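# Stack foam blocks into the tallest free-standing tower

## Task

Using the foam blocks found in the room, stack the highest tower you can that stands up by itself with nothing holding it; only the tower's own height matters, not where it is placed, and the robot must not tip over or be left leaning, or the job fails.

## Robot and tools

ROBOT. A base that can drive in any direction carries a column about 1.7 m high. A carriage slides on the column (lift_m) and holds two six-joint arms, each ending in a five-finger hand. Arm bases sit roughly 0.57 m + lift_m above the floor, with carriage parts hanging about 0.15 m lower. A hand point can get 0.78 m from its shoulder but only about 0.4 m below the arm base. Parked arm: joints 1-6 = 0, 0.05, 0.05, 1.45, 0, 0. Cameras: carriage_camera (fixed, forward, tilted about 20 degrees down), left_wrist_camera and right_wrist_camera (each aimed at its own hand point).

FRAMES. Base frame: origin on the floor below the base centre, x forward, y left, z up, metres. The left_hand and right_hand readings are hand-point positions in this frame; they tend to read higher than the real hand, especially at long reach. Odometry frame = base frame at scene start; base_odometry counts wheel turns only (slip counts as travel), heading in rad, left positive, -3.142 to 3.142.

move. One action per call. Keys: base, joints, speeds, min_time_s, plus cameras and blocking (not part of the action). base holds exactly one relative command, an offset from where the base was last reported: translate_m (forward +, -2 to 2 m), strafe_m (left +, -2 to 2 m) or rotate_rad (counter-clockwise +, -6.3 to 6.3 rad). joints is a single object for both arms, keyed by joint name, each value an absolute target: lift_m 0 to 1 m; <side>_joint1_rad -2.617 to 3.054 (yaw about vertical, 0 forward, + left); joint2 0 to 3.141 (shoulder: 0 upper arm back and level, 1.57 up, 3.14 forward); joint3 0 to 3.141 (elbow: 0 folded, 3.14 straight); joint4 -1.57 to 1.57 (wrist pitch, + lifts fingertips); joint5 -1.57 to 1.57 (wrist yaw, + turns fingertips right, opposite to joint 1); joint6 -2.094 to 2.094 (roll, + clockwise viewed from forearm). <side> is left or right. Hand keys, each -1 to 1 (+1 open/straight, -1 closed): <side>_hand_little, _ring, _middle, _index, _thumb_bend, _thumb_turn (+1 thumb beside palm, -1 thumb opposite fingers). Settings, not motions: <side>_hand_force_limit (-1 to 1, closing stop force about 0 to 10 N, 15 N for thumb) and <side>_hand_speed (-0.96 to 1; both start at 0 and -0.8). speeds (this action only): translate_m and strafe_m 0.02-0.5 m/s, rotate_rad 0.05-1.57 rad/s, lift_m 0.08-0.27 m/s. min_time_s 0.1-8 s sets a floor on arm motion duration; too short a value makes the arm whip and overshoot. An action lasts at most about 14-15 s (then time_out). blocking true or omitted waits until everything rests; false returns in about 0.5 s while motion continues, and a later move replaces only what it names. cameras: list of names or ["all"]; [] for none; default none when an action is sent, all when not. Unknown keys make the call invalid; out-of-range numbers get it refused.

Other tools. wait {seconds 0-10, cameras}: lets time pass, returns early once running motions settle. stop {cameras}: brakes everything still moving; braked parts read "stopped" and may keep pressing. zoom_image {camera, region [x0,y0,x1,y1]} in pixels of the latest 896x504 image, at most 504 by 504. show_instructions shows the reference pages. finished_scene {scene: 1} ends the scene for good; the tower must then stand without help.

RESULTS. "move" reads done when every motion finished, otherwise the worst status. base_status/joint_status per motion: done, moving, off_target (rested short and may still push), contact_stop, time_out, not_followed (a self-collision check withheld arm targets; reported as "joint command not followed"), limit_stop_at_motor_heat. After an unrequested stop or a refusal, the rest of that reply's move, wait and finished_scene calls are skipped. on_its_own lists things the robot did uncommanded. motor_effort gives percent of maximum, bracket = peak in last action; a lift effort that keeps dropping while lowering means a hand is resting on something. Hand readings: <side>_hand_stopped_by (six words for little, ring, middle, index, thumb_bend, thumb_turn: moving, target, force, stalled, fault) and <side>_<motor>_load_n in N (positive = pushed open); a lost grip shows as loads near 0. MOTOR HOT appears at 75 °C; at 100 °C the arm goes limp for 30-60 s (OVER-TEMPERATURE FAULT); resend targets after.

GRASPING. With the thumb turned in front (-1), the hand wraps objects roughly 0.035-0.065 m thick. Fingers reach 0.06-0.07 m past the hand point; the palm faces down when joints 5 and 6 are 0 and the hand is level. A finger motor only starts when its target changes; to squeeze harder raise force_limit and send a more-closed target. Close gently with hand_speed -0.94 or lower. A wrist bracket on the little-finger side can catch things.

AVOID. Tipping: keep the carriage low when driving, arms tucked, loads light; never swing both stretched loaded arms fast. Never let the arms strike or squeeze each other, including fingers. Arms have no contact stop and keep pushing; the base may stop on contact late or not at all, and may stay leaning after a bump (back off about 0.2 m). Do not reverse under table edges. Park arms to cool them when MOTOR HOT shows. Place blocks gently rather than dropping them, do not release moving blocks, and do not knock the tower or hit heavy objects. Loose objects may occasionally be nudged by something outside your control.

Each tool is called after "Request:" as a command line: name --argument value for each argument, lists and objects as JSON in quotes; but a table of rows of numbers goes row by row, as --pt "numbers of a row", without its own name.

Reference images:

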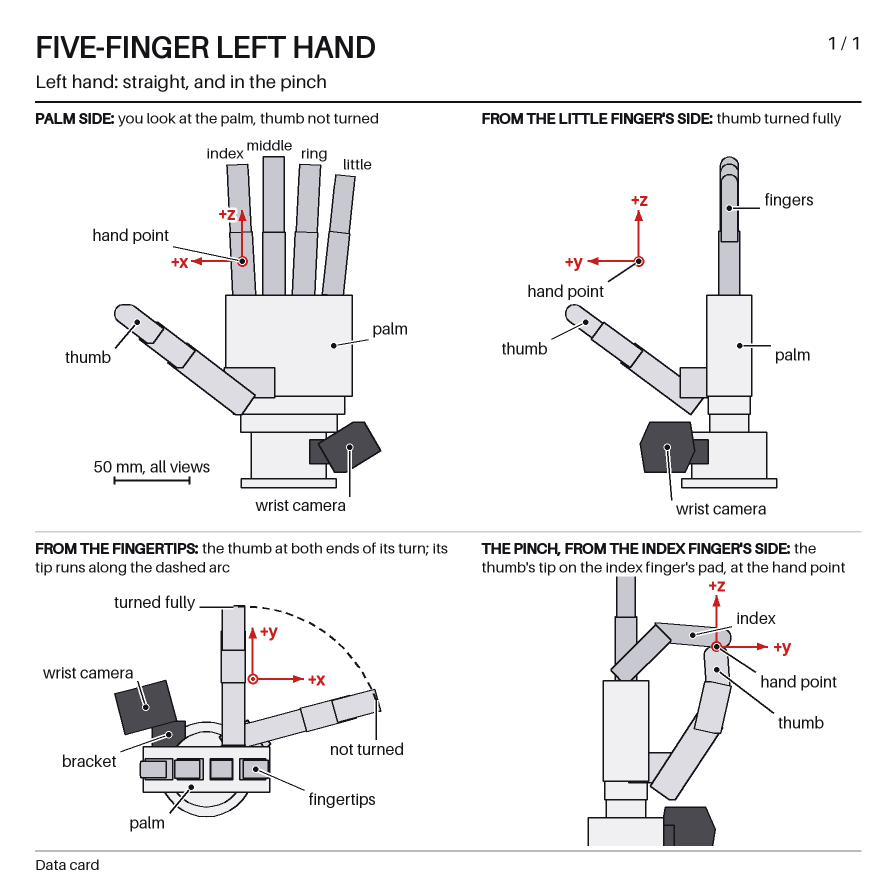

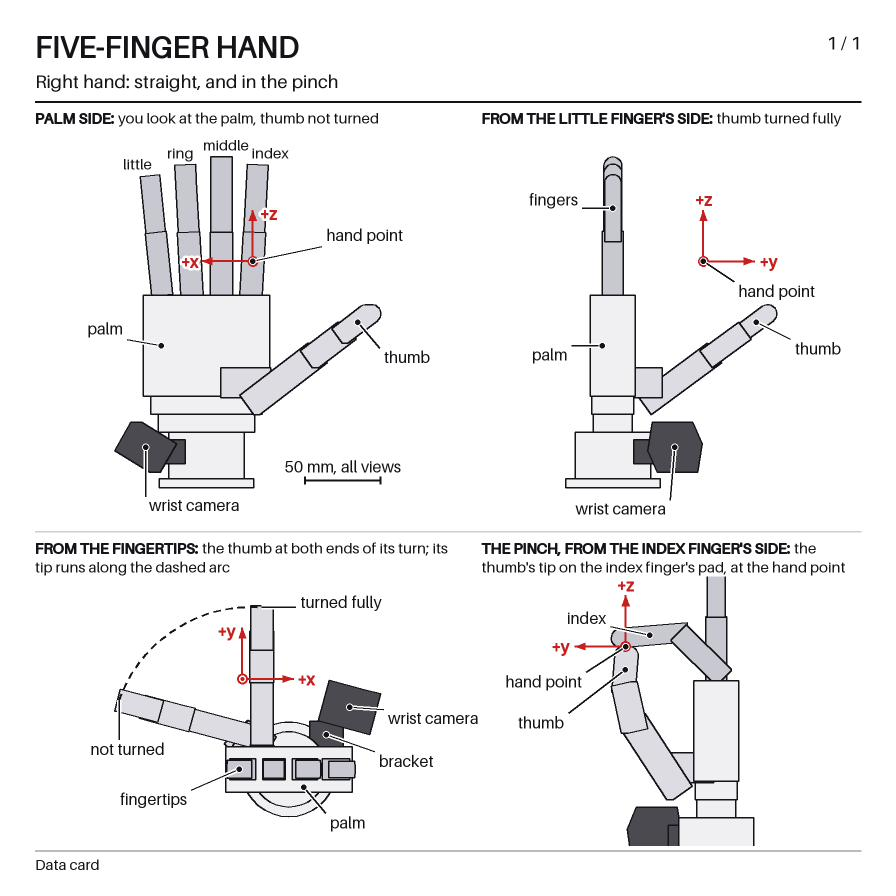

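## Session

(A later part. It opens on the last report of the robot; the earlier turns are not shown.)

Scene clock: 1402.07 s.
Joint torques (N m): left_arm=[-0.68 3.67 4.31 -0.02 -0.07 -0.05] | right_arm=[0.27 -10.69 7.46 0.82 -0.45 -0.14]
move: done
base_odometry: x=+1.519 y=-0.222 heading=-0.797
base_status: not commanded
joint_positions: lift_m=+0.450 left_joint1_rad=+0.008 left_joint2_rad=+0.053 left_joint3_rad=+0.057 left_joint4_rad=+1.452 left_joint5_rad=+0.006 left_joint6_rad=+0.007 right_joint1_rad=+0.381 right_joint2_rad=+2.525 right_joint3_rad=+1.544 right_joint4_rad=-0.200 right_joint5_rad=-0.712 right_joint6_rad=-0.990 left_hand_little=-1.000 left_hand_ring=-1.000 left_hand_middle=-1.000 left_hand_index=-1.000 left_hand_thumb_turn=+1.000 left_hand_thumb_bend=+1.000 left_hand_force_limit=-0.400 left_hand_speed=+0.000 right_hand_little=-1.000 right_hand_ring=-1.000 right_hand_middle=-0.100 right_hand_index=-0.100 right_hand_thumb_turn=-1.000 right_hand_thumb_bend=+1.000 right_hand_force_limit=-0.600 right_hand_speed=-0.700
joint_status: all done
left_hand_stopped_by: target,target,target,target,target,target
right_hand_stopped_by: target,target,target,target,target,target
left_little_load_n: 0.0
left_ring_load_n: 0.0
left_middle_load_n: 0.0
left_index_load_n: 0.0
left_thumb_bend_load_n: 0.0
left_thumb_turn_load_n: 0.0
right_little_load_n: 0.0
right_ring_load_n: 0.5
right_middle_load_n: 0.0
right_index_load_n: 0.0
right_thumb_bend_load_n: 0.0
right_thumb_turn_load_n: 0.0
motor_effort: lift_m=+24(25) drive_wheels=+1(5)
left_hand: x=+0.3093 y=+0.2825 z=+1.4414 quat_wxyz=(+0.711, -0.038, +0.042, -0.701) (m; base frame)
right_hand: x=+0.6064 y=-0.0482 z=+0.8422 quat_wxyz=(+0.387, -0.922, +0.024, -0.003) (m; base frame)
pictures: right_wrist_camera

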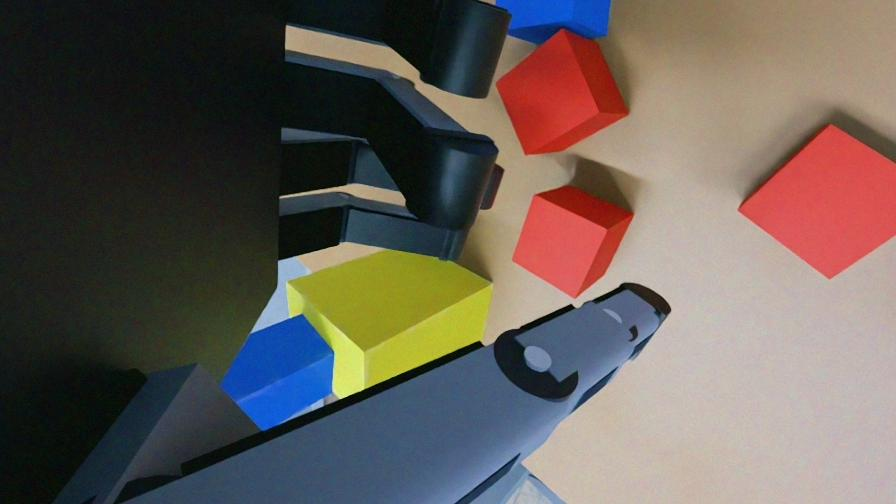

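Request:
move --joints '{"lift_m": 0.46, "right_joint1_rad": 0.36, "right_joint2_rad": 2.46, "right_joint3_rad": 1.47, "right_joint4_rad": -0.195}' --min_time_s 0.8

Request:
move --joints '{"lift_m": 0.45, "right_joint1_rad": 0.394, "right_joint2_rad": 2.53, "right_joint3_rad": 1.5385, "right_joint4_rad": -0.2}' --min_time_s 1.2 --cameras '["right_wrist_camera"]'

Request:
zoom_image --camera "right_wrist_camera" --region '[470, 60, 730, 320]'

Scene clock: 1405.97 s.
Joint torques (N m): left_arm=[-0.66 3.66 4.29 -0.03 -0.07 -0.05] | right_arm=[-0.91 -14.28 4.7 1 -0.45 -0.13]
move: done
base_odometry: x=+1.519 y=-0.222 heading=-0.797
base_status: not commanded
joint_positions: lift_m=+0.460 left_joint1_rad=+0.008 left_joint2_rad=+0.053 left_joint3_rad=+0.057 left_joint4_rad=+1.453 left_joint5_rad=+0.006 left_joint6_rad=+0.007 right_joint1_rad=+0.366 right_joint2_rad=+2.494 right_joint3_rad=+1.478 right_joint4_rad=-0.203 right_joint5_rad=-0.712 right_joint6_rad=-0.990 left_hand_little=-1.000 left_hand_ring=-1.000 left_hand_middle=-1.000 left_hand_index=-1.000 left_hand_thumb_turn=+1.000 left_hand_thumb_bend=+1.000 left_hand_force_limit=-0.400 left_hand_speed=+0.000 right_hand_little=-1.000 right_hand_ring=-1.000 right_hand_middle=-0.100 right_hand_index=-0.100 right_hand_thumb_turn=-1.000 right_hand_thumb_bend=+1.000 right_hand_force_limit=-0.600 right_hand_speed=-0.700
joint_status: all done
left_hand_stopped_by: target,target,target,target,target,target
right_hand_stopped_by: target,target,target,target,target,target
left_little_load_n: 0.0
left_ring_load_n: 0.0
left_middle_load_n: 0.0
left_index_load_n: 0.0
left_thumb_bend_load_n: 0.0
left_thumb_turn_load_n: 0.0
right_little_load_n: 0.0
right_ring_load_n: 0.5
right_middle_load_n: 0.0
right_index_load_n: 0.0
right_thumb_bend_load_n: 0.0
right_thumb_turn_load_n: 0.0
motor_effort: lift_m=+26(33) drive_wheels=-4(5)
left_hand: x=+0.3092 y=+0.2825 z=+1.4511 quat_wxyz=(+0.711, -0.038, +0.042, -0.701) (m; base frame)
right_hand: x=+0.5910 y=-0.0613 z=+0.8509 quat_wxyz=(+0.380, -0.924, +0.038, +0.011) (m; base frame)
pictures: none

Scene clock: 1407.47 s.
Joint torques (N m): left_arm=[-0.66 3.73 4.34 -0.04 -0.06 -0.05] | right_arm=[0.25 -10.61 7.3 0.95 -0.46 -0.13]
move: done
base_odometry: x=+1.519 y=-0.222 heading=-0.797
base_status: not commanded
joint_positions: lift_m=+0.450 left_joint1_rad=+0.008 left_joint2_rad=+0.052 left_joint3_rad=+0.057 left_joint4_rad=+1.453 left_joint5_rad=+0.006 left_joint6_rad=+0.007 right_joint1_rad=+0.387 right_joint2_rad=+2.515 right_joint3_rad=+1.521 right_joint4_rad=-0.200 right_joint5_rad=-0.712 right_joint6_rad=-0.990 left_hand_little=-1.000 left_hand_ring=-1.000 left_hand_middle=-1.000 left_hand_index=-1.000 left_hand_thumb_turn=+1.000 left_hand_thumb_bend=+1.000 left_hand_force_limit=-0.400 left_hand_speed=+0.000 right_hand_little=-1.000 right_hand_ring=-1.000 right_hand_middle=-0.100 right_hand_index=-0.100 right_hand_thumb_turn=-1.000 right_hand_thumb_bend=+1.000 right_hand_force_limit=-0.600 right_hand_speed=-0.700
joint_status: all done
left_hand_stopped_by: target,target,target,target,target,target
right_hand_stopped_by: target,target,target,target,target,target
left_little_load_n: 0.0
left_ring_load_n: 0.0
left_middle_load_n: 0.5
left_index_load_n: 0.0
left_thumb_bend_load_n: 0.0
left_thumb_turn_load_n: -0.5
right_little_load_n: 0.0
right_ring_load_n: 0.0
right_middle_load_n: 0.0
right_index_load_n: 0.0
right_thumb_bend_load_n: 0.0
right_thumb_turn_load_n: 0.0
motor_effort: lift_m=+23(25) drive_wheels=+1(5)
left_hand: x=+0.3092 y=+0.2825 z=+1.4412 quat_wxyz=(+0.711, -0.038, +0.042, -0.701) (m; base frame)
right_hand: x=+0.5982 y=-0.0482 z=+0.8417 quat_wxyz=(+0.385, -0.923, +0.024, +0.004) (m; base frame)
pictures: right_wrist_camera

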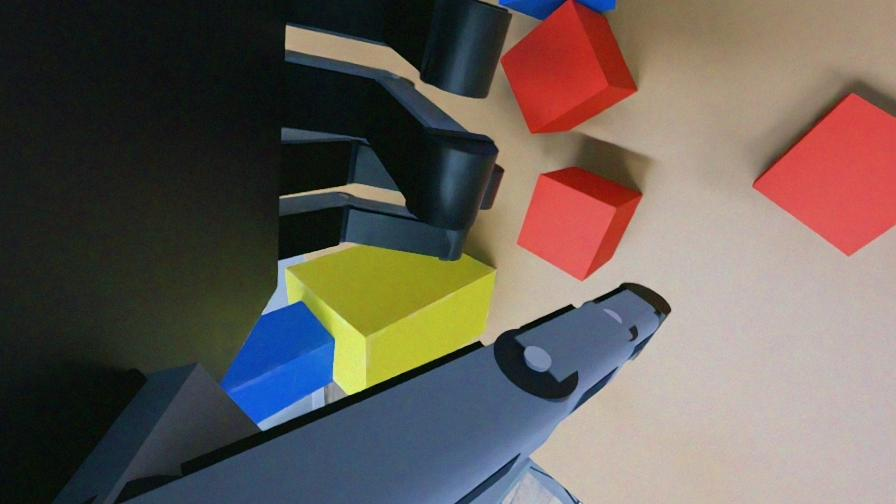

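Scaled by 1.938 from the camera's 896x504 image, which has a finer 1280x720 frame.

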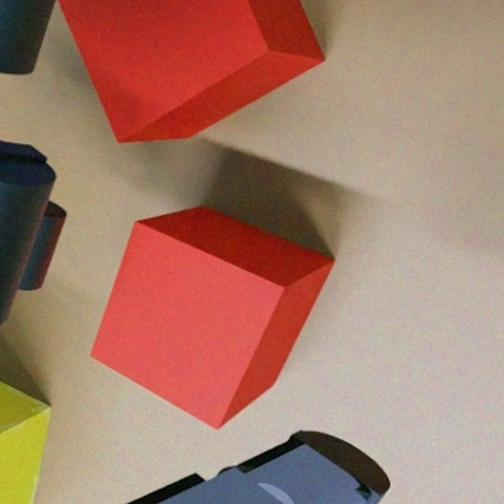

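Request:
move --joints '{"right_joint4_rad": -0.15}' --min_time_s 0.5

Request:
move --joints '{"right_joint4_rad": -0.198}' --min_time_s 0.8 --cameras '["right_wrist_camera"]'

Request:
zoom_image --camera "right_wrist_camera" --region '[470, 60, 730, 320]'

Scene clock: 1410.57 s.
Joint torques (N m): left_arm=[-0.66 3.73 4.34 -0.02 -0.07 -0.05] | right_arm=[0.29 -10.71 7.41 1.15 -0.44 -0.13]
move: done
base_odometry: x=+1.519 y=-0.222 heading=-0.797
base_status: not commanded
joint_positions: lift_m=+0.450 left_joint1_rad=+0.008 left_joint2_rad=+0.052 left_joint3_rad=+0.057 left_joint4_rad=+1.453 left_joint5_rad=+0.006 left_joint6_rad=+0.007 right_joint1_rad=+0.387 right_joint2_rad=+2.515 right_joint3_rad=+1.521 right_joint4_rad=-0.163 right_joint5_rad=-0.712 right_joint6_rad=-0.990 left_hand_little=-1.000 left_hand_ring=-1.000 left_hand_middle=-1.000 left_hand_index=-1.000 left_hand_thumb_turn=+1.000 left_hand_thumb_bend=+1.000 left_hand_force_limit=-0.400 left_hand_speed=+0.000 right_hand_little=-1.000 right_hand_ring=-1.000 right_hand_middle=-0.100 right_hand_index=-0.100 right_hand_thumb_turn=-1.000 right_hand_thumb_bend=+1.000 right_hand_force_limit=-0.600 right_hand_speed=-0.700
joint_status: all done
left_hand_stopped_by: target,target,target,target,target,target
right_hand_stopped_by: target,target,target,target,target,target
left_little_load_n: 0.0
left_ring_load_n: 0.0
left_middle_load_n: 0.0
left_index_load_n: 0.0
left_thumb_bend_load_n: 0.0
left_thumb_turn_load_n: 0.0
right_little_load_n: 0.0
right_ring_load_n: 0.0
right_middle_load_n: 0.0
right_index_load_n: 0.0
right_thumb_bend_load_n: 0.0
right_thumb_turn_load_n: 0.0
motor_effort: lift_m=+24(24) drive_wheels=+1(1)
left_hand: x=+0.3092 y=+0.2825 z=+1.4412 quat_wxyz=(+0.711, -0.038, +0.042, -0.701) (m; base frame)
right_hand: x=+0.6065 y=-0.0449 z=+0.8432 quat_wxyz=(+0.392, -0.920, +0.017, -0.012) (m; base frame)
pictures: none

Scene clock: 1411.63 s.
Joint torques (N m): left_arm=[-0.65 3.73 4.36 -0.03 -0.06 -0.05] | right_arm=[0.29 -10.67 7.34 0.84 -0.43 -0.11]
move: done
base_odometry: x=+1.519 y=-0.222 heading=-0.797
base_status: not commanded
joint_positions: lift_m=+0.450 left_joint1_rad=+0.008 left_joint2_rad=+0.052 left_joint3_rad=+0.057 left_joint4_rad=+1.453 left_joint5_rad=+0.006 left_joint6_rad=+0.007 right_joint1_rad=+0.387 right_joint2_rad=+2.515 right_joint3_rad=+1.521 right_joint4_rad=-0.184 right_joint5_rad=-0.712 right_joint6_rad=-0.990 left_hand_little=-1.000 left_hand_ring=-1.000 left_hand_middle=-1.000 left_hand_index=-1.000 left_hand_thumb_turn=+1.000 left_hand_thumb_bend=+1.000 left_hand_force_limit=-0.400 left_hand_speed=+0.000 right_hand_little=-1.000 right_hand_ring=-1.000 right_hand_middle=-0.100 right_hand_index=-0.100 right_hand_thumb_turn=-1.000 right_hand_thumb_bend=+1.000 right_hand_force_limit=-0.600 right_hand_speed=-0.700
joint_status: all done
left_hand_stopped_by: target,target,target,target,target,target
right_hand_stopped_by: target,target,target,target,target,target
left_little_load_n: 0.0
left_ring_load_n: 0.0
left_middle_load_n: 0.0
left_index_load_n: 0.0
left_thumb_bend_load_n: 0.0
left_thumb_turn_load_n: 0.0
right_little_load_n: 0.5
right_ring_load_n: 0.0
right_middle_load_n: 0.0
right_index_load_n: 0.0
right_thumb_bend_load_n: 0.0
right_thumb_turn_load_n: 0.0
motor_effort: lift_m=+24(24) drive_wheels=+1(1)
left_hand: x=+0.3092 y=+0.2825 z=+1.4412 quat_wxyz=(+0.711, -0.038, +0.042, -0.701) (m; base frame)
right_hand: x=+0.6018 y=-0.0468 z=+0.8423 quat_wxyz=(+0.388, -0.921, +0.021, -0.003) (m; base frame)
pictures: right_wrist_camera

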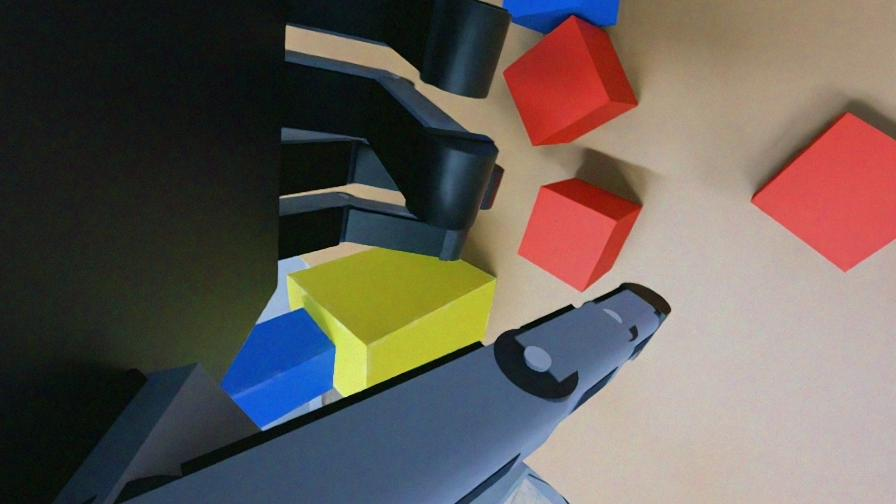

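Scaled by 1.938 from the camera's 896x504 image, which has a finer 1280x720 frame.

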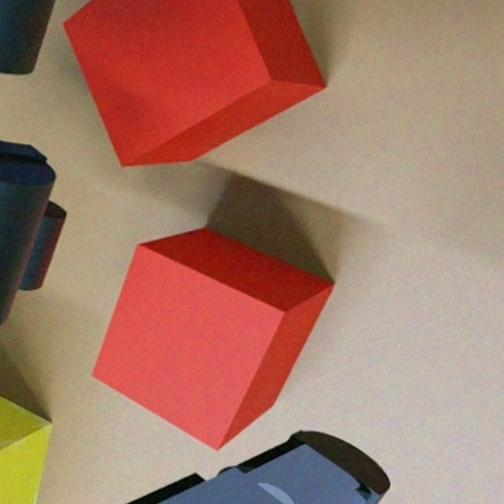

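Request:
move --joints '{"lift_m": 0.394}' --speeds '{"lift_m": 0.1}' --cameras '["right_wrist_camera"]'

Request:
zoom_image --camera "right_wrist_camera" --region '[430, 120, 690, 380]'

Scene clock: 1414.07 s.
Joint torques (N m): left_arm=[-0.66 3.67 4.41 0 -0.06 -0.05] | right_arm=[0.24 -10.96 6.72 0.84 -0.39 -0.11]
move: done
base_odometry: x=+1.519 y=-0.222 heading=-0.797
base_status: not commanded
joint_positions: lift_m=+0.394 left_joint1_rad=+0.008 left_joint2_rad=+0.052 left_joint3_rad=+0.057 left_joint4_rad=+1.453 left_joint5_rad=+0.006 left_joint6_rad=+0.007 right_joint1_rad=+0.387 right_joint2_rad=+2.519 right_joint3_rad=+1.527 right_joint4_rad=-0.187 right_joint5_rad=-0.716 right_joint6_rad=-0.992 left_hand_little=-1.000 left_hand_ring=-1.000 left_hand_middle=-1.000 left_hand_index=-1.000 left_hand_thumb_turn=+1.000 left_hand_thumb_bend=+1.000 left_hand_force_limit=-0.400 left_hand_speed=+0.000 right_hand_little=-1.000 right_hand_ring=-1.000 right_hand_middle=-0.100 right_hand_index=-0.100 right_hand_thumb_turn=-1.000 right_hand_thumb_bend=+1.000 right_hand_force_limit=-0.600 right_hand_speed=-0.700
joint_status: all done
left_hand_stopped_by: target,target,target,target,target,target
right_hand_stopped_by: target,target,target,target,target,target
left_little_load_n: 0.0
left_ring_load_n: 0.0
left_middle_load_n: 0.0
left_index_load_n: 0.0
left_thumb_bend_load_n: 0.0
left_thumb_turn_load_n: 0.0
right_little_load_n: 0.0
right_ring_load_n: 0.0
right_middle_load_n: -1.0
right_index_load_n: 0.0
right_thumb_bend_load_n: 0.0
right_thumb_turn_load_n: 0.0
motor_effort: lift_m=+24(25) drive_wheels=-5(5)
left_hand: x=+0.3092 y=+0.2825 z=+1.3852 quat_wxyz=(+0.711, -0.038, +0.042, -0.701) (m; base frame)
right_hand: x=+0.6022 y=-0.0460 z=+0.7859 quat_wxyz=(+0.389, -0.921, +0.020, -0.002) (m; base frame)
pictures: right_wrist_camera

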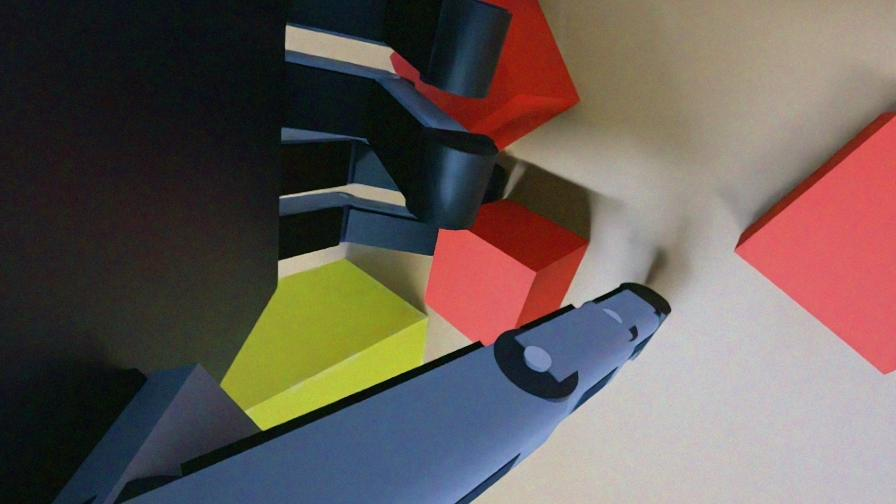

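Scaled by 1.938 from the camera's 896x504 image, which has a finer 1280x720 frame.

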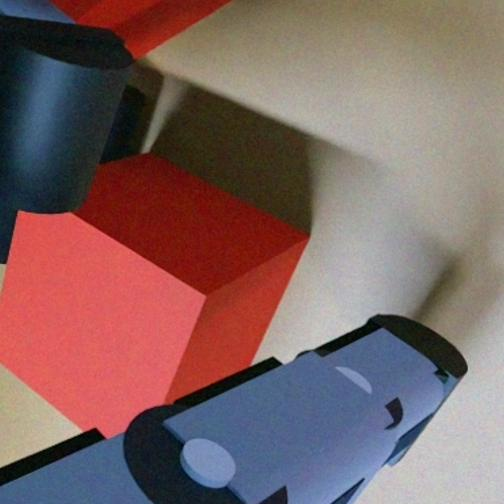

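Request:
move --joints '{"right_hand_speed": -0.8, "right_hand_force_limit": -0.6, "right_hand_thumb_bend": 0.78}'

Request:
move --joints '{"right_hand_speed": -0.88, "right_hand_index": -0.5, "right_hand_middle": -0.45}' --cameras '["right_wrist_camera"]'

Request:
zoom_image --camera "right_wrist_camera" --region '[430, 120, 690, 380]'

Scene clock: 1417.13 s.
Joint torques (N m): left_arm=[-0.68 3.74 4.36 -0.02 -0.06 -0.04] | right_arm=[0.2 -11.1 6.72 0.88 -0.41 -0.12]
move: done
base_odometry: x=+1.519 y=-0.222 heading=-0.797
base_status: not commanded
joint_positions: lift_m=+0.394 left_joint1_rad=+0.008 left_joint2_rad=+0.052 left_joint3_rad=+0.057 left_joint4_rad=+1.453 left_joint5_rad=+0.006 left_joint6_rad=+0.007 right_joint1_rad=+0.387 right_joint2_rad=+2.519 right_joint3_rad=+1.527 right_joint4_rad=-0.187 right_joint5_rad=-0.716 right_joint6_rad=-0.992 left_hand_little=-1.000 left_hand_ring=-1.000 left_hand_middle=-1.000 left_hand_index=-1.000 left_hand_thumb_turn=+1.000 left_hand_thumb_bend=+1.000 left_hand_force_limit=-0.400 left_hand_speed=+0.000 right_hand_little=-1.000 right_hand_ring=-1.000 right_hand_middle=-0.100 right_hand_index=-0.100 right_hand_thumb_turn=-1.000 right_hand_thumb_bend=+0.780 right_hand_force_limit=-0.600 right_hand_speed=-0.800
joint_status: all done
left_hand_stopped_by: target,target,target,target,target,target
right_hand_stopped_by: target,target,target,target,target,target
left_little_load_n: 0.0
left_ring_load_n: 0.0
left_middle_load_n: 0.0
left_index_load_n: 0.0
left_thumb_bend_load_n: 0.0
left_thumb_turn_load_n: 0.0
right_little_load_n: 0.0
right_ring_load_n: 0.5
right_middle_load_n: -1.5
right_index_load_n: 0.5
right_thumb_bend_load_n: 0.0
right_thumb_turn_load_n: 0.0
motor_effort: lift_m=+22(24) drive_wheels=-4(4)
left_hand: x=+0.3092 y=+0.2825 z=+1.3852 quat_wxyz=(+0.711, -0.038, +0.042, -0.701) (m; base frame)
right_hand: x=+0.6022 y=-0.0460 z=+0.7859 quat_wxyz=(+0.389, -0.921, +0.020, -0.002) (m; base frame)
pictures: none

Scene clock: 1418.53 s.
Joint torques (N m): left_arm=[-0.68 3.73 4.38 -0.02 -0.06 -0.05] | right_arm=[0.13 -11.06 6.72 0.86 -0.42 -0.11]
move: off_target
base_odometry: x=+1.519 y=-0.222 heading=-0.797
base_status: not commanded
joint_positions: lift_m=+0.394 left_joint1_rad=+0.008 left_joint2_rad=+0.052 left_joint3_rad=+0.057 left_joint4_rad=+1.453 left_joint5_rad=+0.006 left_joint6_rad=+0.007 right_joint1_rad=+0.387 right_joint2_rad=+2.519 right_joint3_rad=+1.527 right_joint4_rad=-0.188 right_joint5_rad=-0.716 right_joint6_rad=-0.992 left_hand_little=-1.000 left_hand_ring=-1.000 left_hand_middle=-1.000 left_hand_index=-1.000 left_hand_thumb_turn=+1.000 left_hand_thumb_bend=+1.000 left_hand_force_limit=-0.400 left_hand_speed=+0.000 right_hand_little=-1.000 right_hand_ring=-1.000 right_hand_middle=-0.187 right_hand_index=-0.242 right_hand_thumb_turn=-1.000 right_hand_thumb_bend=+0.781 right_hand_force_limit=-0.600 right_hand_speed=-0.880
joint_status: right_hand_middle off_target (ended at -0.187, target -0.450); right_hand_index off_target (ended at -0.242, target -0.500); the others done
left_hand_stopped_by: target,target,target,target,target,target
right_hand_stopped_by: target,target,force,force,target,target
left_little_load_n: 0.0
left_ring_load_n: 0.0
left_middle_load_n: 0.0
left_index_load_n: -0.5
left_thumb_bend_load_n: 0.0
left_thumb_turn_load_n: 0.0
right_little_load_n: 0.0
right_ring_load_n: 0.0
right_middle_load_n: 1.0
right_index_load_n: 4.0
right_thumb_bend_load_n: 4.5
right_thumb_turn_load_n: -1.5
motor_effort: lift_m=+24(24) drive_wheels=+1(4)
left_hand: x=+0.3092 y=+0.2825 z=+1.3852 quat_wxyz=(+0.711, -0.038, +0.042, -0.701) (m; base frame)
right_hand: x=+0.6019 y=-0.0461 z=+0.7859 quat_wxyz=(+0.389, -0.921, +0.020, -0.001) (m; base frame)
pictures: right_wrist_camera

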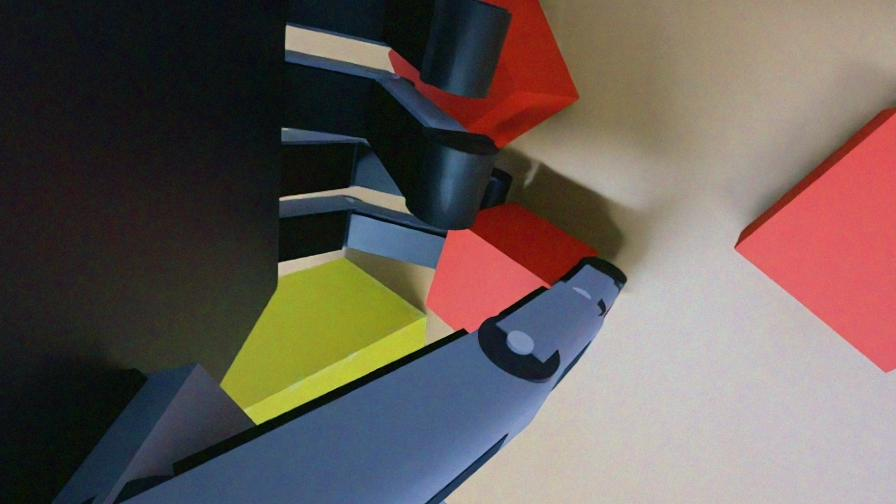

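Scaled by 1.938 from the camera's 896x504 image, which has a finer 1280x720 frame.

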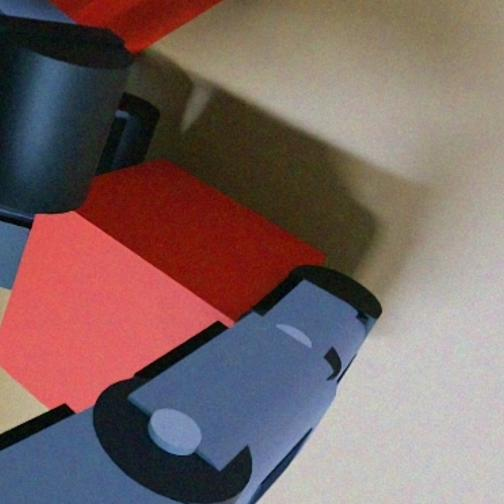

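Request:
move --joints '{"lift_m": 0.42}' --speeds '{"lift_m": 0.08}'

Request:
move --joints '{"lift_m": 0.55}' --speeds '{"lift_m": 0.12}' --cameras '["right_wrist_camera", "carriage_camera"]'

Request:
zoom_image --camera "right_wrist_camera" --region '[430, 120, 690, 380]'

Scene clock: 1420.00 s.
Joint torques (N m): left_arm=[-0.66 3.74 4.16 -0.04 -0.07 -0.04] | right_arm=[0.16 -11.34 6.65 0.89 -0.39 -0.11]
move: done
base_odometry: x=+1.519 y=-0.222 heading=-0.797
base_status: not commanded
joint_positions: lift_m=+0.420 left_joint1_rad=+0.008 left_joint2_rad=+0.052 left_joint3_rad=+0.057 left_joint4_rad=+1.453 left_joint5_rad=+0.006 left_joint6_rad=+0.007 right_joint1_rad=+0.387 right_joint2_rad=+2.523 right_joint3_rad=+1.529 right_joint4_rad=-0.192 right_joint5_rad=-0.716 right_joint6_rad=-0.992 left_hand_little=-1.000 left_hand_ring=-1.000 left_hand_middle=-1.000 left_hand_index=-1.000 left_hand_thumb_turn=+1.000 left_hand_thumb_bend=+1.000 left_hand_force_limit=-0.400 left_hand_speed=+0.000 right_hand_little=-1.000 right_hand_ring=-1.000 right_hand_middle=-0.187 right_hand_index=-0.242 right_hand_thumb_turn=-1.000 right_hand_thumb_bend=+0.781 right_hand_force_limit=-0.600 right_hand_speed=-0.880
joint_status: all done
left_hand_stopped_by: target,target,target,target,target,target
right_hand_stopped_by: target,target,force,force,target,target
left_little_load_n: 0.0
left_ring_load_n: 0.0
left_middle_load_n: 0.0
left_index_load_n: 0.0
left_thumb_bend_load_n: 0.0
left_thumb_turn_load_n: 0.0
right_little_load_n: 0.0
right_ring_load_n: 0.5
right_middle_load_n: 1.0
right_index_load_n: 4.0
right_thumb_bend_load_n: 4.5
right_thumb_turn_load_n: -1.5
motor_effort: lift_m=+26(32) drive_wheels=+2(5)
left_hand: x=+0.3091 y=+0.2825 z=+1.4109 quat_wxyz=(+0.711, -0.038, +0.042, -0.701) (m; base frame)
right_hand: x=+0.6008 y=-0.0466 z=+0.8101 quat_wxyz=(+0.388, -0.921, +0.021, +0.001) (m; base frame)
pictures: none

Scene clock: 1421.50 s.
Joint torques (N m): left_arm=[-0.66 3.81 4.33 -0.03 -0.06 -0.05] | right_arm=[0.23 -11.78 6.48 0.92 -0.4 -0.12]
move: done
base_odometry: x=+1.519 y=-0.222 heading=-0.797
base_status: not commanded
joint_positions: lift_m=+0.550 left_joint1_rad=+0.008 left_joint2_rad=+0.052 left_joint3_rad=+0.057 left_joint4_rad=+1.453 left_joint5_rad=+0.006 left_joint6_rad=+0.007 right_joint1_rad=+0.387 right_joint2_rad=+2.528 right_joint3_rad=+1.530 right_joint4_rad=-0.195 right_joint5_rad=-0.716 right_joint6_rad=-0.992 left_hand_little=-1.000 left_hand_ring=-1.000 left_hand_middle=-1.000 left_hand_index=-1.000 left_hand_thumb_turn=+1.000 left_hand_thumb_bend=+1.000 left_hand_force_limit=-0.400 left_hand_speed=+0.000 right_hand_little=-1.000 right_hand_ring=-1.000 right_hand_middle=-0.187 right_hand_index=-0.242 right_hand_thumb_turn=-1.000 right_hand_thumb_bend=+0.781 right_hand_force_limit=-0.600 right_hand_speed=-0.880
joint_status: all done
left_hand_stopped_by: target,target,target,target,target,target
right_hand_stopped_by: target,target,force,force,target,target
left_little_load_n: 0.0
left_ring_load_n: 0.0
left_middle_load_n: 0.0
left_index_load_n: 0.0
left_thumb_bend_load_n: 0.0
left_thumb_turn_load_n: 0.0
right_little_load_n: 0.0
right_ring_load_n: 0.0
right_middle_load_n: 1.0
right_index_load_n: 3.5
right_thumb_bend_load_n: 5.0
right_thumb_turn_load_n: -1.5
motor_effort: lift_m=+27(31) drive_wheels=+2(5)
left_hand: x=+0.3091 y=+0.2825 z=+1.5409 quat_wxyz=(+0.711, -0.038, +0.042, -0.701) (m; base frame)
right_hand: x=+0.5992 y=-0.0472 z=+0.9382 quat_wxyz=(+0.387, -0.922, +0.022, +0.004) (m; base frame)
pictures: carriage_camera, right_wrist_camera

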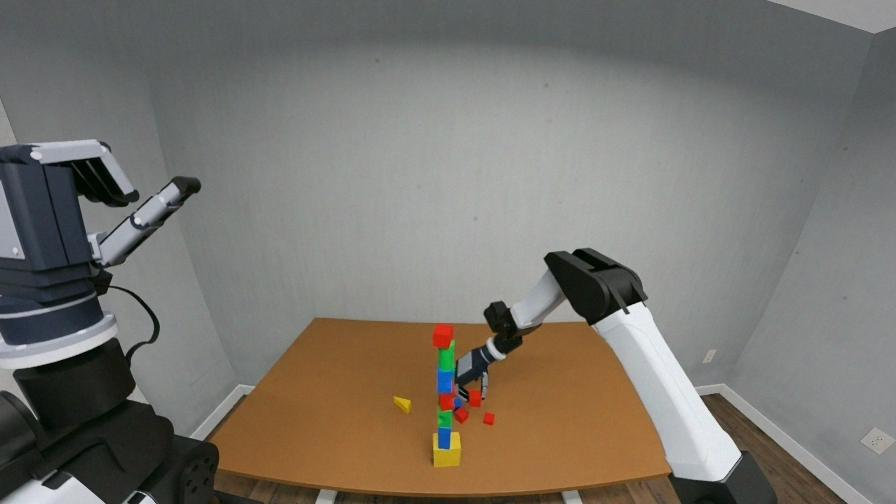

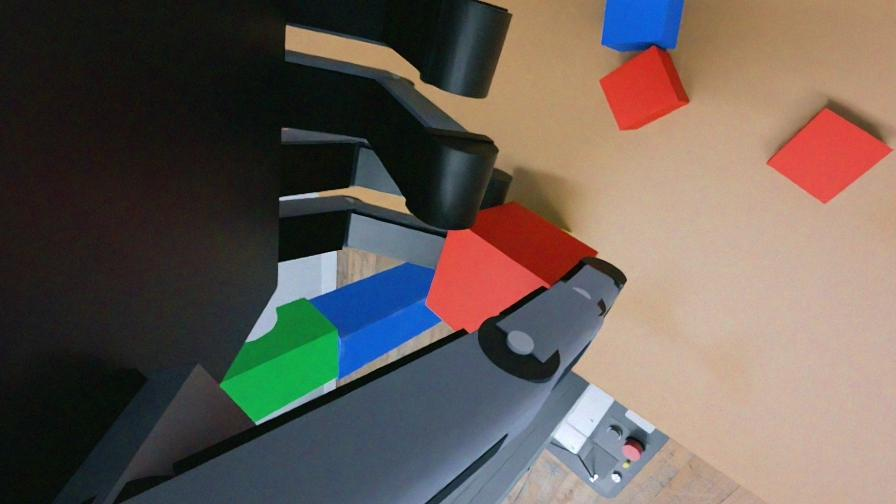

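Scaled by 1.938 from the camera's 896x504 image, which has a finer 1280x720 frame.

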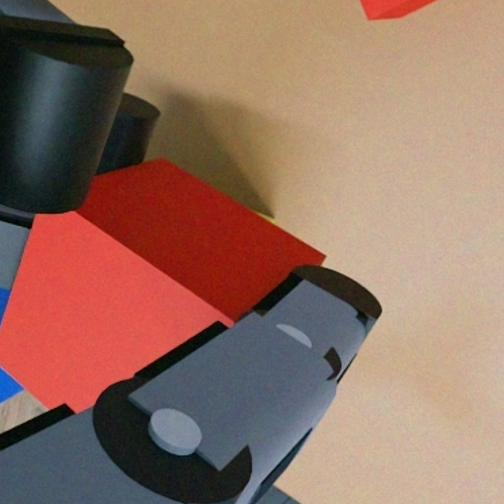

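Request:
move --joints '{"lift_m": 0.65, "right_joint1_rad": 0.15, "right_joint2_rad": 2.4, "right_joint3_rad": 1.4, "right_joint4_rad": 0.0, "right_joint5_rad": -0.5, "right_joint6_rad": -1.0}' --min_time_s 2

Request:
move --joints '{"lift_m": 0.74, "right_joint1_rad": 0.3, "right_joint2_rad": 1.8, "right_joint3_rad": 0.9, "right_joint4_rad": 0.7, "right_joint5_rad": 0.1, "right_joint6_rad": -1.3}' --min_time_s 2.5

Request:
move --base '{"translate_m": -0.1}' --speeds '{"translate_m": 0.1}' --cameras '["carriage_camera", "right_wrist_camera"]'

Scene clock: 1426.10 s.
Joint torques (N m): left_arm=[-0.66 3.71 4.31 -0.04 -0.06 -0.04] | right_arm=[-0.87 -14.54 5.01 1.39 -0.16 -0.15]
move: done
base_odometry: x=+1.519 y=-0.222 heading=-0.797
base_status: not commanded
joint_positions: lift_m=+0.650 left_joint1_rad=+0.008 left_joint2_rad=+0.052 left_joint3_rad=+0.057 left_joint4_rad=+1.453 left_joint5_rad=+0.006 left_joint6_rad=+0.007 right_joint1_rad=+0.156 right_joint2_rad=+2.437 right_joint3_rad=+1.407 right_joint4_rad=-0.013 right_joint5_rad=-0.512 right_joint6_rad=-0.993 left_hand_little=-1.000 left_hand_ring=-1.000 left_hand_middle=-1.000 left_hand_index=-1.000 left_hand_thumb_turn=+1.000 left_hand_thumb_bend=+1.000 left_hand_force_limit=-0.400 left_hand_speed=+0.000 right_hand_little=-1.000 right_hand_ring=-1.000 right_hand_middle=-0.187 right_hand_index=-0.242 right_hand_thumb_turn=-1.000 right_hand_thumb_bend=+0.781 right_hand_force_limit=-0.600 right_hand_speed=-0.880
joint_status: all done
left_hand_stopped_by: target,target,target,target,target,target
right_hand_stopped_by: target,target,force,force,target,target
left_little_load_n: 0.0
left_ring_load_n: 0.0
left_middle_load_n: 0.0
left_index_load_n: 0.0
left_thumb_bend_load_n: 0.0
left_thumb_turn_load_n: 0.0
right_little_load_n: 0.0
right_ring_load_n: 0.0
right_middle_load_n: 1.0
right_index_load_n: 3.5
right_thumb_bend_load_n: 5.0
right_thumb_turn_load_n: -1.5
motor_effort: lift_m=+26(32) drive_wheels=+1(5)
left_hand: x=+0.3091 y=+0.2825 z=+1.6409 quat_wxyz=(+0.711, -0.038, +0.042, -0.701) (m; base frame)
right_hand: x=+0.6804 y=-0.1737 z=+1.0446 quat_wxyz=(+0.319, -0.927, +0.131, -0.148) (m; base frame)
pictures: none

Scene clock: 1428.90 s.
Joint torques (N m): left_arm=[-0.65 3.71 4.34 -0.03 -0.07 -0.04] | right_arm=[0.27 -10.65 6.15 2.31 0.13 -0.19]
move: done
base_odometry: x=+1.519 y=-0.222 heading=-0.797
base_status: not commanded
joint_positions: lift_m=+0.740 left_joint1_rad=+0.008 left_joint2_rad=+0.052 left_joint3_rad=+0.057 left_joint4_rad=+1.453 left_joint5_rad=+0.006 left_joint6_rad=+0.007 right_joint1_rad=+0.292 right_joint2_rad=+1.827 right_joint3_rad=+0.908 right_joint4_rad=+0.687 right_joint5_rad=+0.088 right_joint6_rad=-1.292 left_hand_little=-1.000 left_hand_ring=-1.000 left_hand_middle=-1.000 left_hand_index=-1.000 left_hand_thumb_turn=+1.000 left_hand_thumb_bend=+1.000 left_hand_force_limit=-0.400 left_hand_speed=+0.000 right_hand_little=-1.000 right_hand_ring=-1.000 right_hand_middle=-0.187 right_hand_index=-0.242 right_hand_thumb_turn=-1.000 right_hand_thumb_bend=+0.781 right_hand_force_limit=-0.600 right_hand_speed=-0.880
joint_status: all done
left_hand_stopped_by: target,target,target,target,target,target
right_hand_stopped_by: target,target,force,force,target,target
left_little_load_n: 0.0
left_ring_load_n: 0.0
left_middle_load_n: 0.0
left_index_load_n: 0.0
left_thumb_bend_load_n: 0.0
left_thumb_turn_load_n: 0.0
right_little_load_n: 0.0
right_ring_load_n: 0.0
right_middle_load_n: 1.0
right_index_load_n: 3.5
right_thumb_bend_load_n: 5.0
right_thumb_turn_load_n: -1.5
motor_effort: lift_m=+25(32) drive_wheels=-5(5)
left_hand: x=+0.3091 y=+0.2825 z=+1.7309 quat_wxyz=(+0.711, -0.038, +0.042, -0.701) (m; base frame)
right_hand: x=+0.7427 y=-0.2245 z=+1.3878 quat_wxyz=(+0.141, -0.784, +0.022, -0.604) (m; base frame)
pictures: none

Scene clock: 1430.67 s.
Joint torques (N m): left_arm=[-0.66 3.73 4.34 -0.02 -0.06 -0.04] | right_arm=[0.29 -10.41 6.22 2.24 0.1 -0.2]
move: done
base_odometry: x=+1.450 y=-0.150 heading=-0.797
base_status: done
joint_positions: lift_m=+0.740 left_joint1_rad=+0.008 left_joint2_rad=+0.052 left_joint3_rad=+0.057 left_joint4_rad=+1.452 left_joint5_rad=+0.006 left_joint6_rad=+0.007 right_joint1_rad=+0.292 right_joint2_rad=+1.825 right_joint3_rad=+0.908 right_joint4_rad=+0.690 right_joint5_rad=+0.090 right_joint6_rad=-1.293 left_hand_little=-1.000 left_hand_ring=-1.000 left_hand_middle=-1.000 left_hand_index=-1.000 left_hand_thumb_turn=+1.000 left_hand_thumb_bend=+1.000 left_hand_force_limit=-0.400 left_hand_speed=+0.000 right_hand_little=-1.000 right_hand_ring=-1.000 right_hand_middle=-0.187 right_hand_index=-0.242 right_hand_thumb_turn=-1.000 right_hand_thumb_bend=+0.781 right_hand_force_limit=-0.600 right_hand_speed=-0.880
joint_status: not commanded
left_hand_stopped_by: target,target,target,target,target,target
right_hand_stopped_by: target,target,force,force,target,target
left_little_load_n: 0.0
left_ring_load_n: 0.0
left_middle_load_n: 0.0
left_index_load_n: 0.0
left_thumb_bend_load_n: 0.0
left_thumb_turn_load_n: 0.0
right_little_load_n: 0.0
right_ring_load_n: 0.0
right_middle_load_n: 1.0
right_index_load_n: 3.5
right_thumb_bend_load_n: 5.0
right_thumb_turn_load_n: -1.0
motor_effort: lift_m=+27(27) drive_wheels=-4(10)
left_hand: x=+0.3094 y=+0.2825 z=+1.7308 quat_wxyz=(+0.711, -0.038, +0.042, -0.701) (m; base frame)
right_hand: x=+0.7431 y=-0.2248 z=+1.3897 quat_wxyz=(+0.141, -0.782, +0.022, -0.607) (m; base frame)
pictures: carriage_camera, right_wrist_camera

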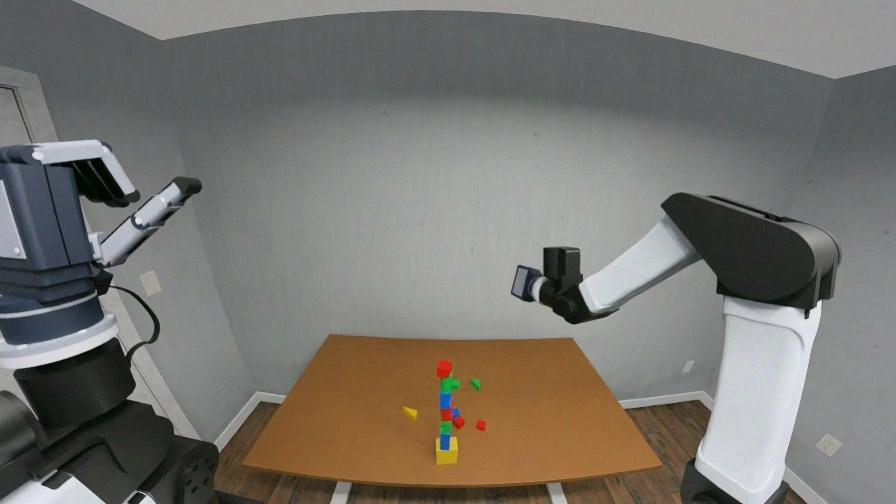

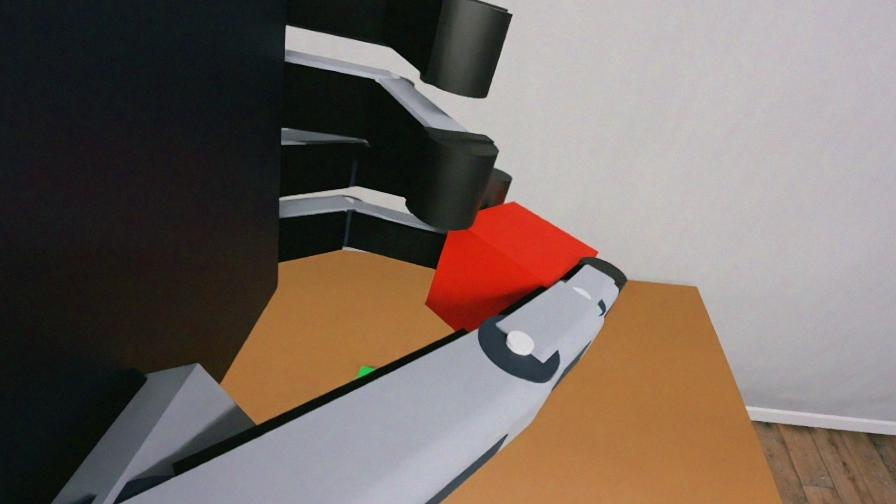

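Request:
move --joints '{"lift_m": 0.69, "right_joint1_rad": 0.93, "right_joint2_rad": 1.97, "right_joint3_rad": 0.83, "right_joint4_rad": 1.05, "right_joint5_rad": 0.42, "right_joint6_rad": -1.594}' --min_time_s 3

Request:
move --joints '{"lift_m": 0.64, "right_joint1_rad": 1.002, "right_joint2_rad": 2.033, "right_joint3_rad": 0.8686, "right_joint4_rad": 1.144, "right_joint5_rad": 0.483, "right_joint6_rad": -1.594}' --min_time_s 1.5 --cameras '["right_wrist_camera", "carriage_camera"]'

Request:
zoom_image --camera "right_wrist_camera" --region '[400, 170, 660, 430]'

Scene clock: 1438.07 s.
Joint torques (N m): left_arm=[-0.68 3.71 4.36 -0.02 -0.06 -0.05] | right_arm=[0.21 -7.65 5.39 2.24 0.11 -0.21]
move: done
base_odometry: x=+1.450 y=-0.150 heading=-0.797
base_status: not commanded
joint_positions: lift_m=+0.690 left_joint1_rad=+0.008 left_joint2_rad=+0.052 left_joint3_rad=+0.057 left_joint4_rad=+1.452 left_joint5_rad=+0.006 left_joint6_rad=+0.007 right_joint1_rad=+0.923 right_joint2_rad=+1.957 right_joint3_rad=+0.838 right_joint4_rad=+1.037 right_joint5_rad=+0.408 right_joint6_rad=-1.586 left_hand_little=-1.000 left_hand_ring=-1.000 left_hand_middle=-1.000 left_hand_index=-1.000 left_hand_thumb_turn=+1.000 left_hand_thumb_bend=+1.000 left_hand_force_limit=-0.400 left_hand_speed=+0.000 right_hand_little=-1.000 right_hand_ring=-1.000 right_hand_middle=-0.187 right_hand_index=-0.242 right_hand_thumb_turn=-1.000 right_hand_thumb_bend=+0.781 right_hand_force_limit=-0.600 right_hand_speed=-0.880
joint_status: all done
left_hand_stopped_by: target,target,target,target,target,target
right_hand_stopped_by: target,target,force,force,target,target
left_little_load_n: 0.0
left_ring_load_n: 0.0
left_middle_load_n: 0.0
left_index_load_n: 0.0
left_thumb_bend_load_n: 0.0
left_thumb_turn_load_n: 0.0
right_little_load_n: 0.0
right_ring_load_n: 0.0
right_middle_load_n: 1.0
right_index_load_n: 3.5
right_thumb_bend_load_n: 5.0
right_thumb_turn_load_n: -1.5
motor_effort: lift_m=+23(27) drive_wheels=-4(4)
left_hand: x=+0.3093 y=+0.2825 z=+1.6812 quat_wxyz=(+0.711, -0.038, +0.042, -0.701) (m; base frame)
right_hand: x=+0.6281 y=+0.0095 z=+1.3485 quat_wxyz=(+0.157, -0.705, -0.203, -0.661) (m; base frame)
pictures: none

Scene clock: 1439.87 s.
Joint torques (N m): left_arm=[-0.66 3.75 4.36 -0.02 -0.06 -0.04] | right_arm=[0.16 -7.83 7.64 2.21 0.14 -0.17]
move: done
base_odometry: x=+1.450 y=-0.150 heading=-0.797
base_status: not commanded
joint_positions: lift_m=+0.640 left_joint1_rad=+0.008 left_joint2_rad=+0.052 left_joint3_rad=+0.057 left_joint4_rad=+1.452 left_joint5_rad=+0.006 left_joint6_rad=+0.007 right_joint1_rad=+0.995 right_joint2_rad=+2.020 right_joint3_rad=+0.850 right_joint4_rad=+1.131 right_joint5_rad=+0.472 right_joint6_rad=-1.587 left_hand_little=-1.000 left_hand_ring=-1.000 left_hand_middle=-1.000 left_hand_index=-1.000 left_hand_thumb_turn=+1.000 left_hand_thumb_bend=+1.000 left_hand_force_limit=-0.400 left_hand_speed=+0.000 right_hand_little=-1.000 right_hand_ring=-1.000 right_hand_middle=-0.187 right_hand_index=-0.242 right_hand_thumb_turn=-1.000 right_hand_thumb_bend=+0.781 right_hand_force_limit=-0.600 right_hand_speed=-0.880
joint_status: all done
left_hand_stopped_by: target,target,target,target,target,target
right_hand_stopped_by: target,target,force,force,target,target
left_little_load_n: 0.0
left_ring_load_n: 0.0
left_middle_load_n: 0.0
left_index_load_n: 0.0
left_thumb_bend_load_n: 0.0
left_thumb_turn_load_n: 0.0
right_little_load_n: 0.0
right_ring_load_n: 0.0
right_middle_load_n: 1.0
right_index_load_n: 4.0
right_thumb_bend_load_n: 5.0
right_thumb_turn_load_n: -1.0
motor_effort: lift_m=+24(25) drive_wheels=-4(4)
left_hand: x=+0.3093 y=+0.2825 z=+1.6312 quat_wxyz=(+0.711, -0.038, +0.042, -0.701) (m; base frame)
right_hand: x=+0.6111 y=+0.0314 z=+1.2941 quat_wxyz=(+0.168, -0.692, -0.198, -0.674) (m; base frame)
pictures: carriage_camera, right_wrist_camera

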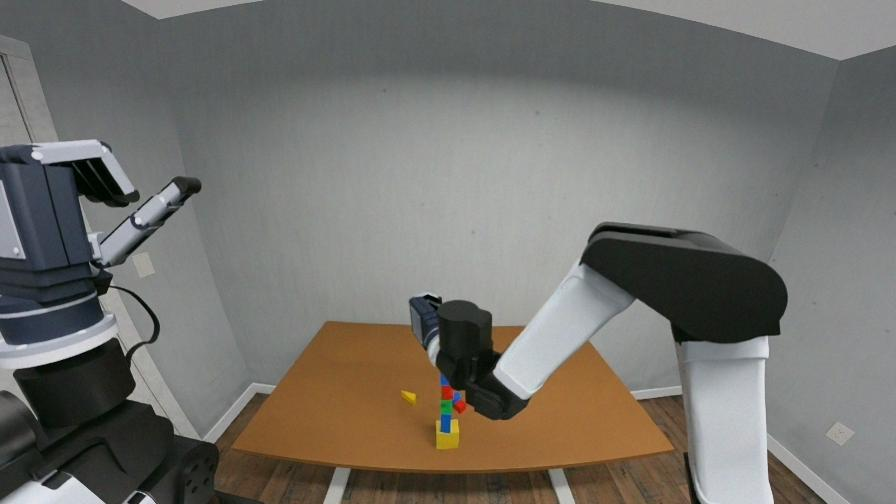

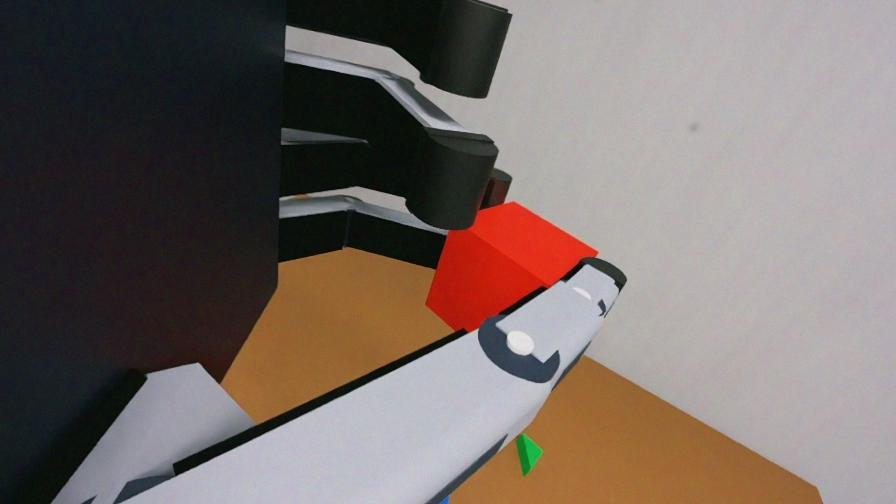

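Scaled by 1.938 from the camera's 896x504 image, which has a finer 1280x720 frame.

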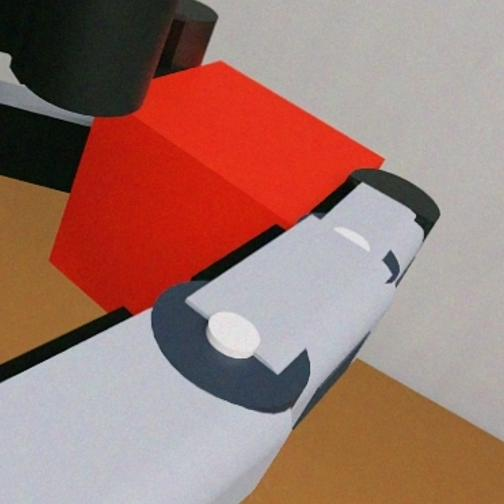

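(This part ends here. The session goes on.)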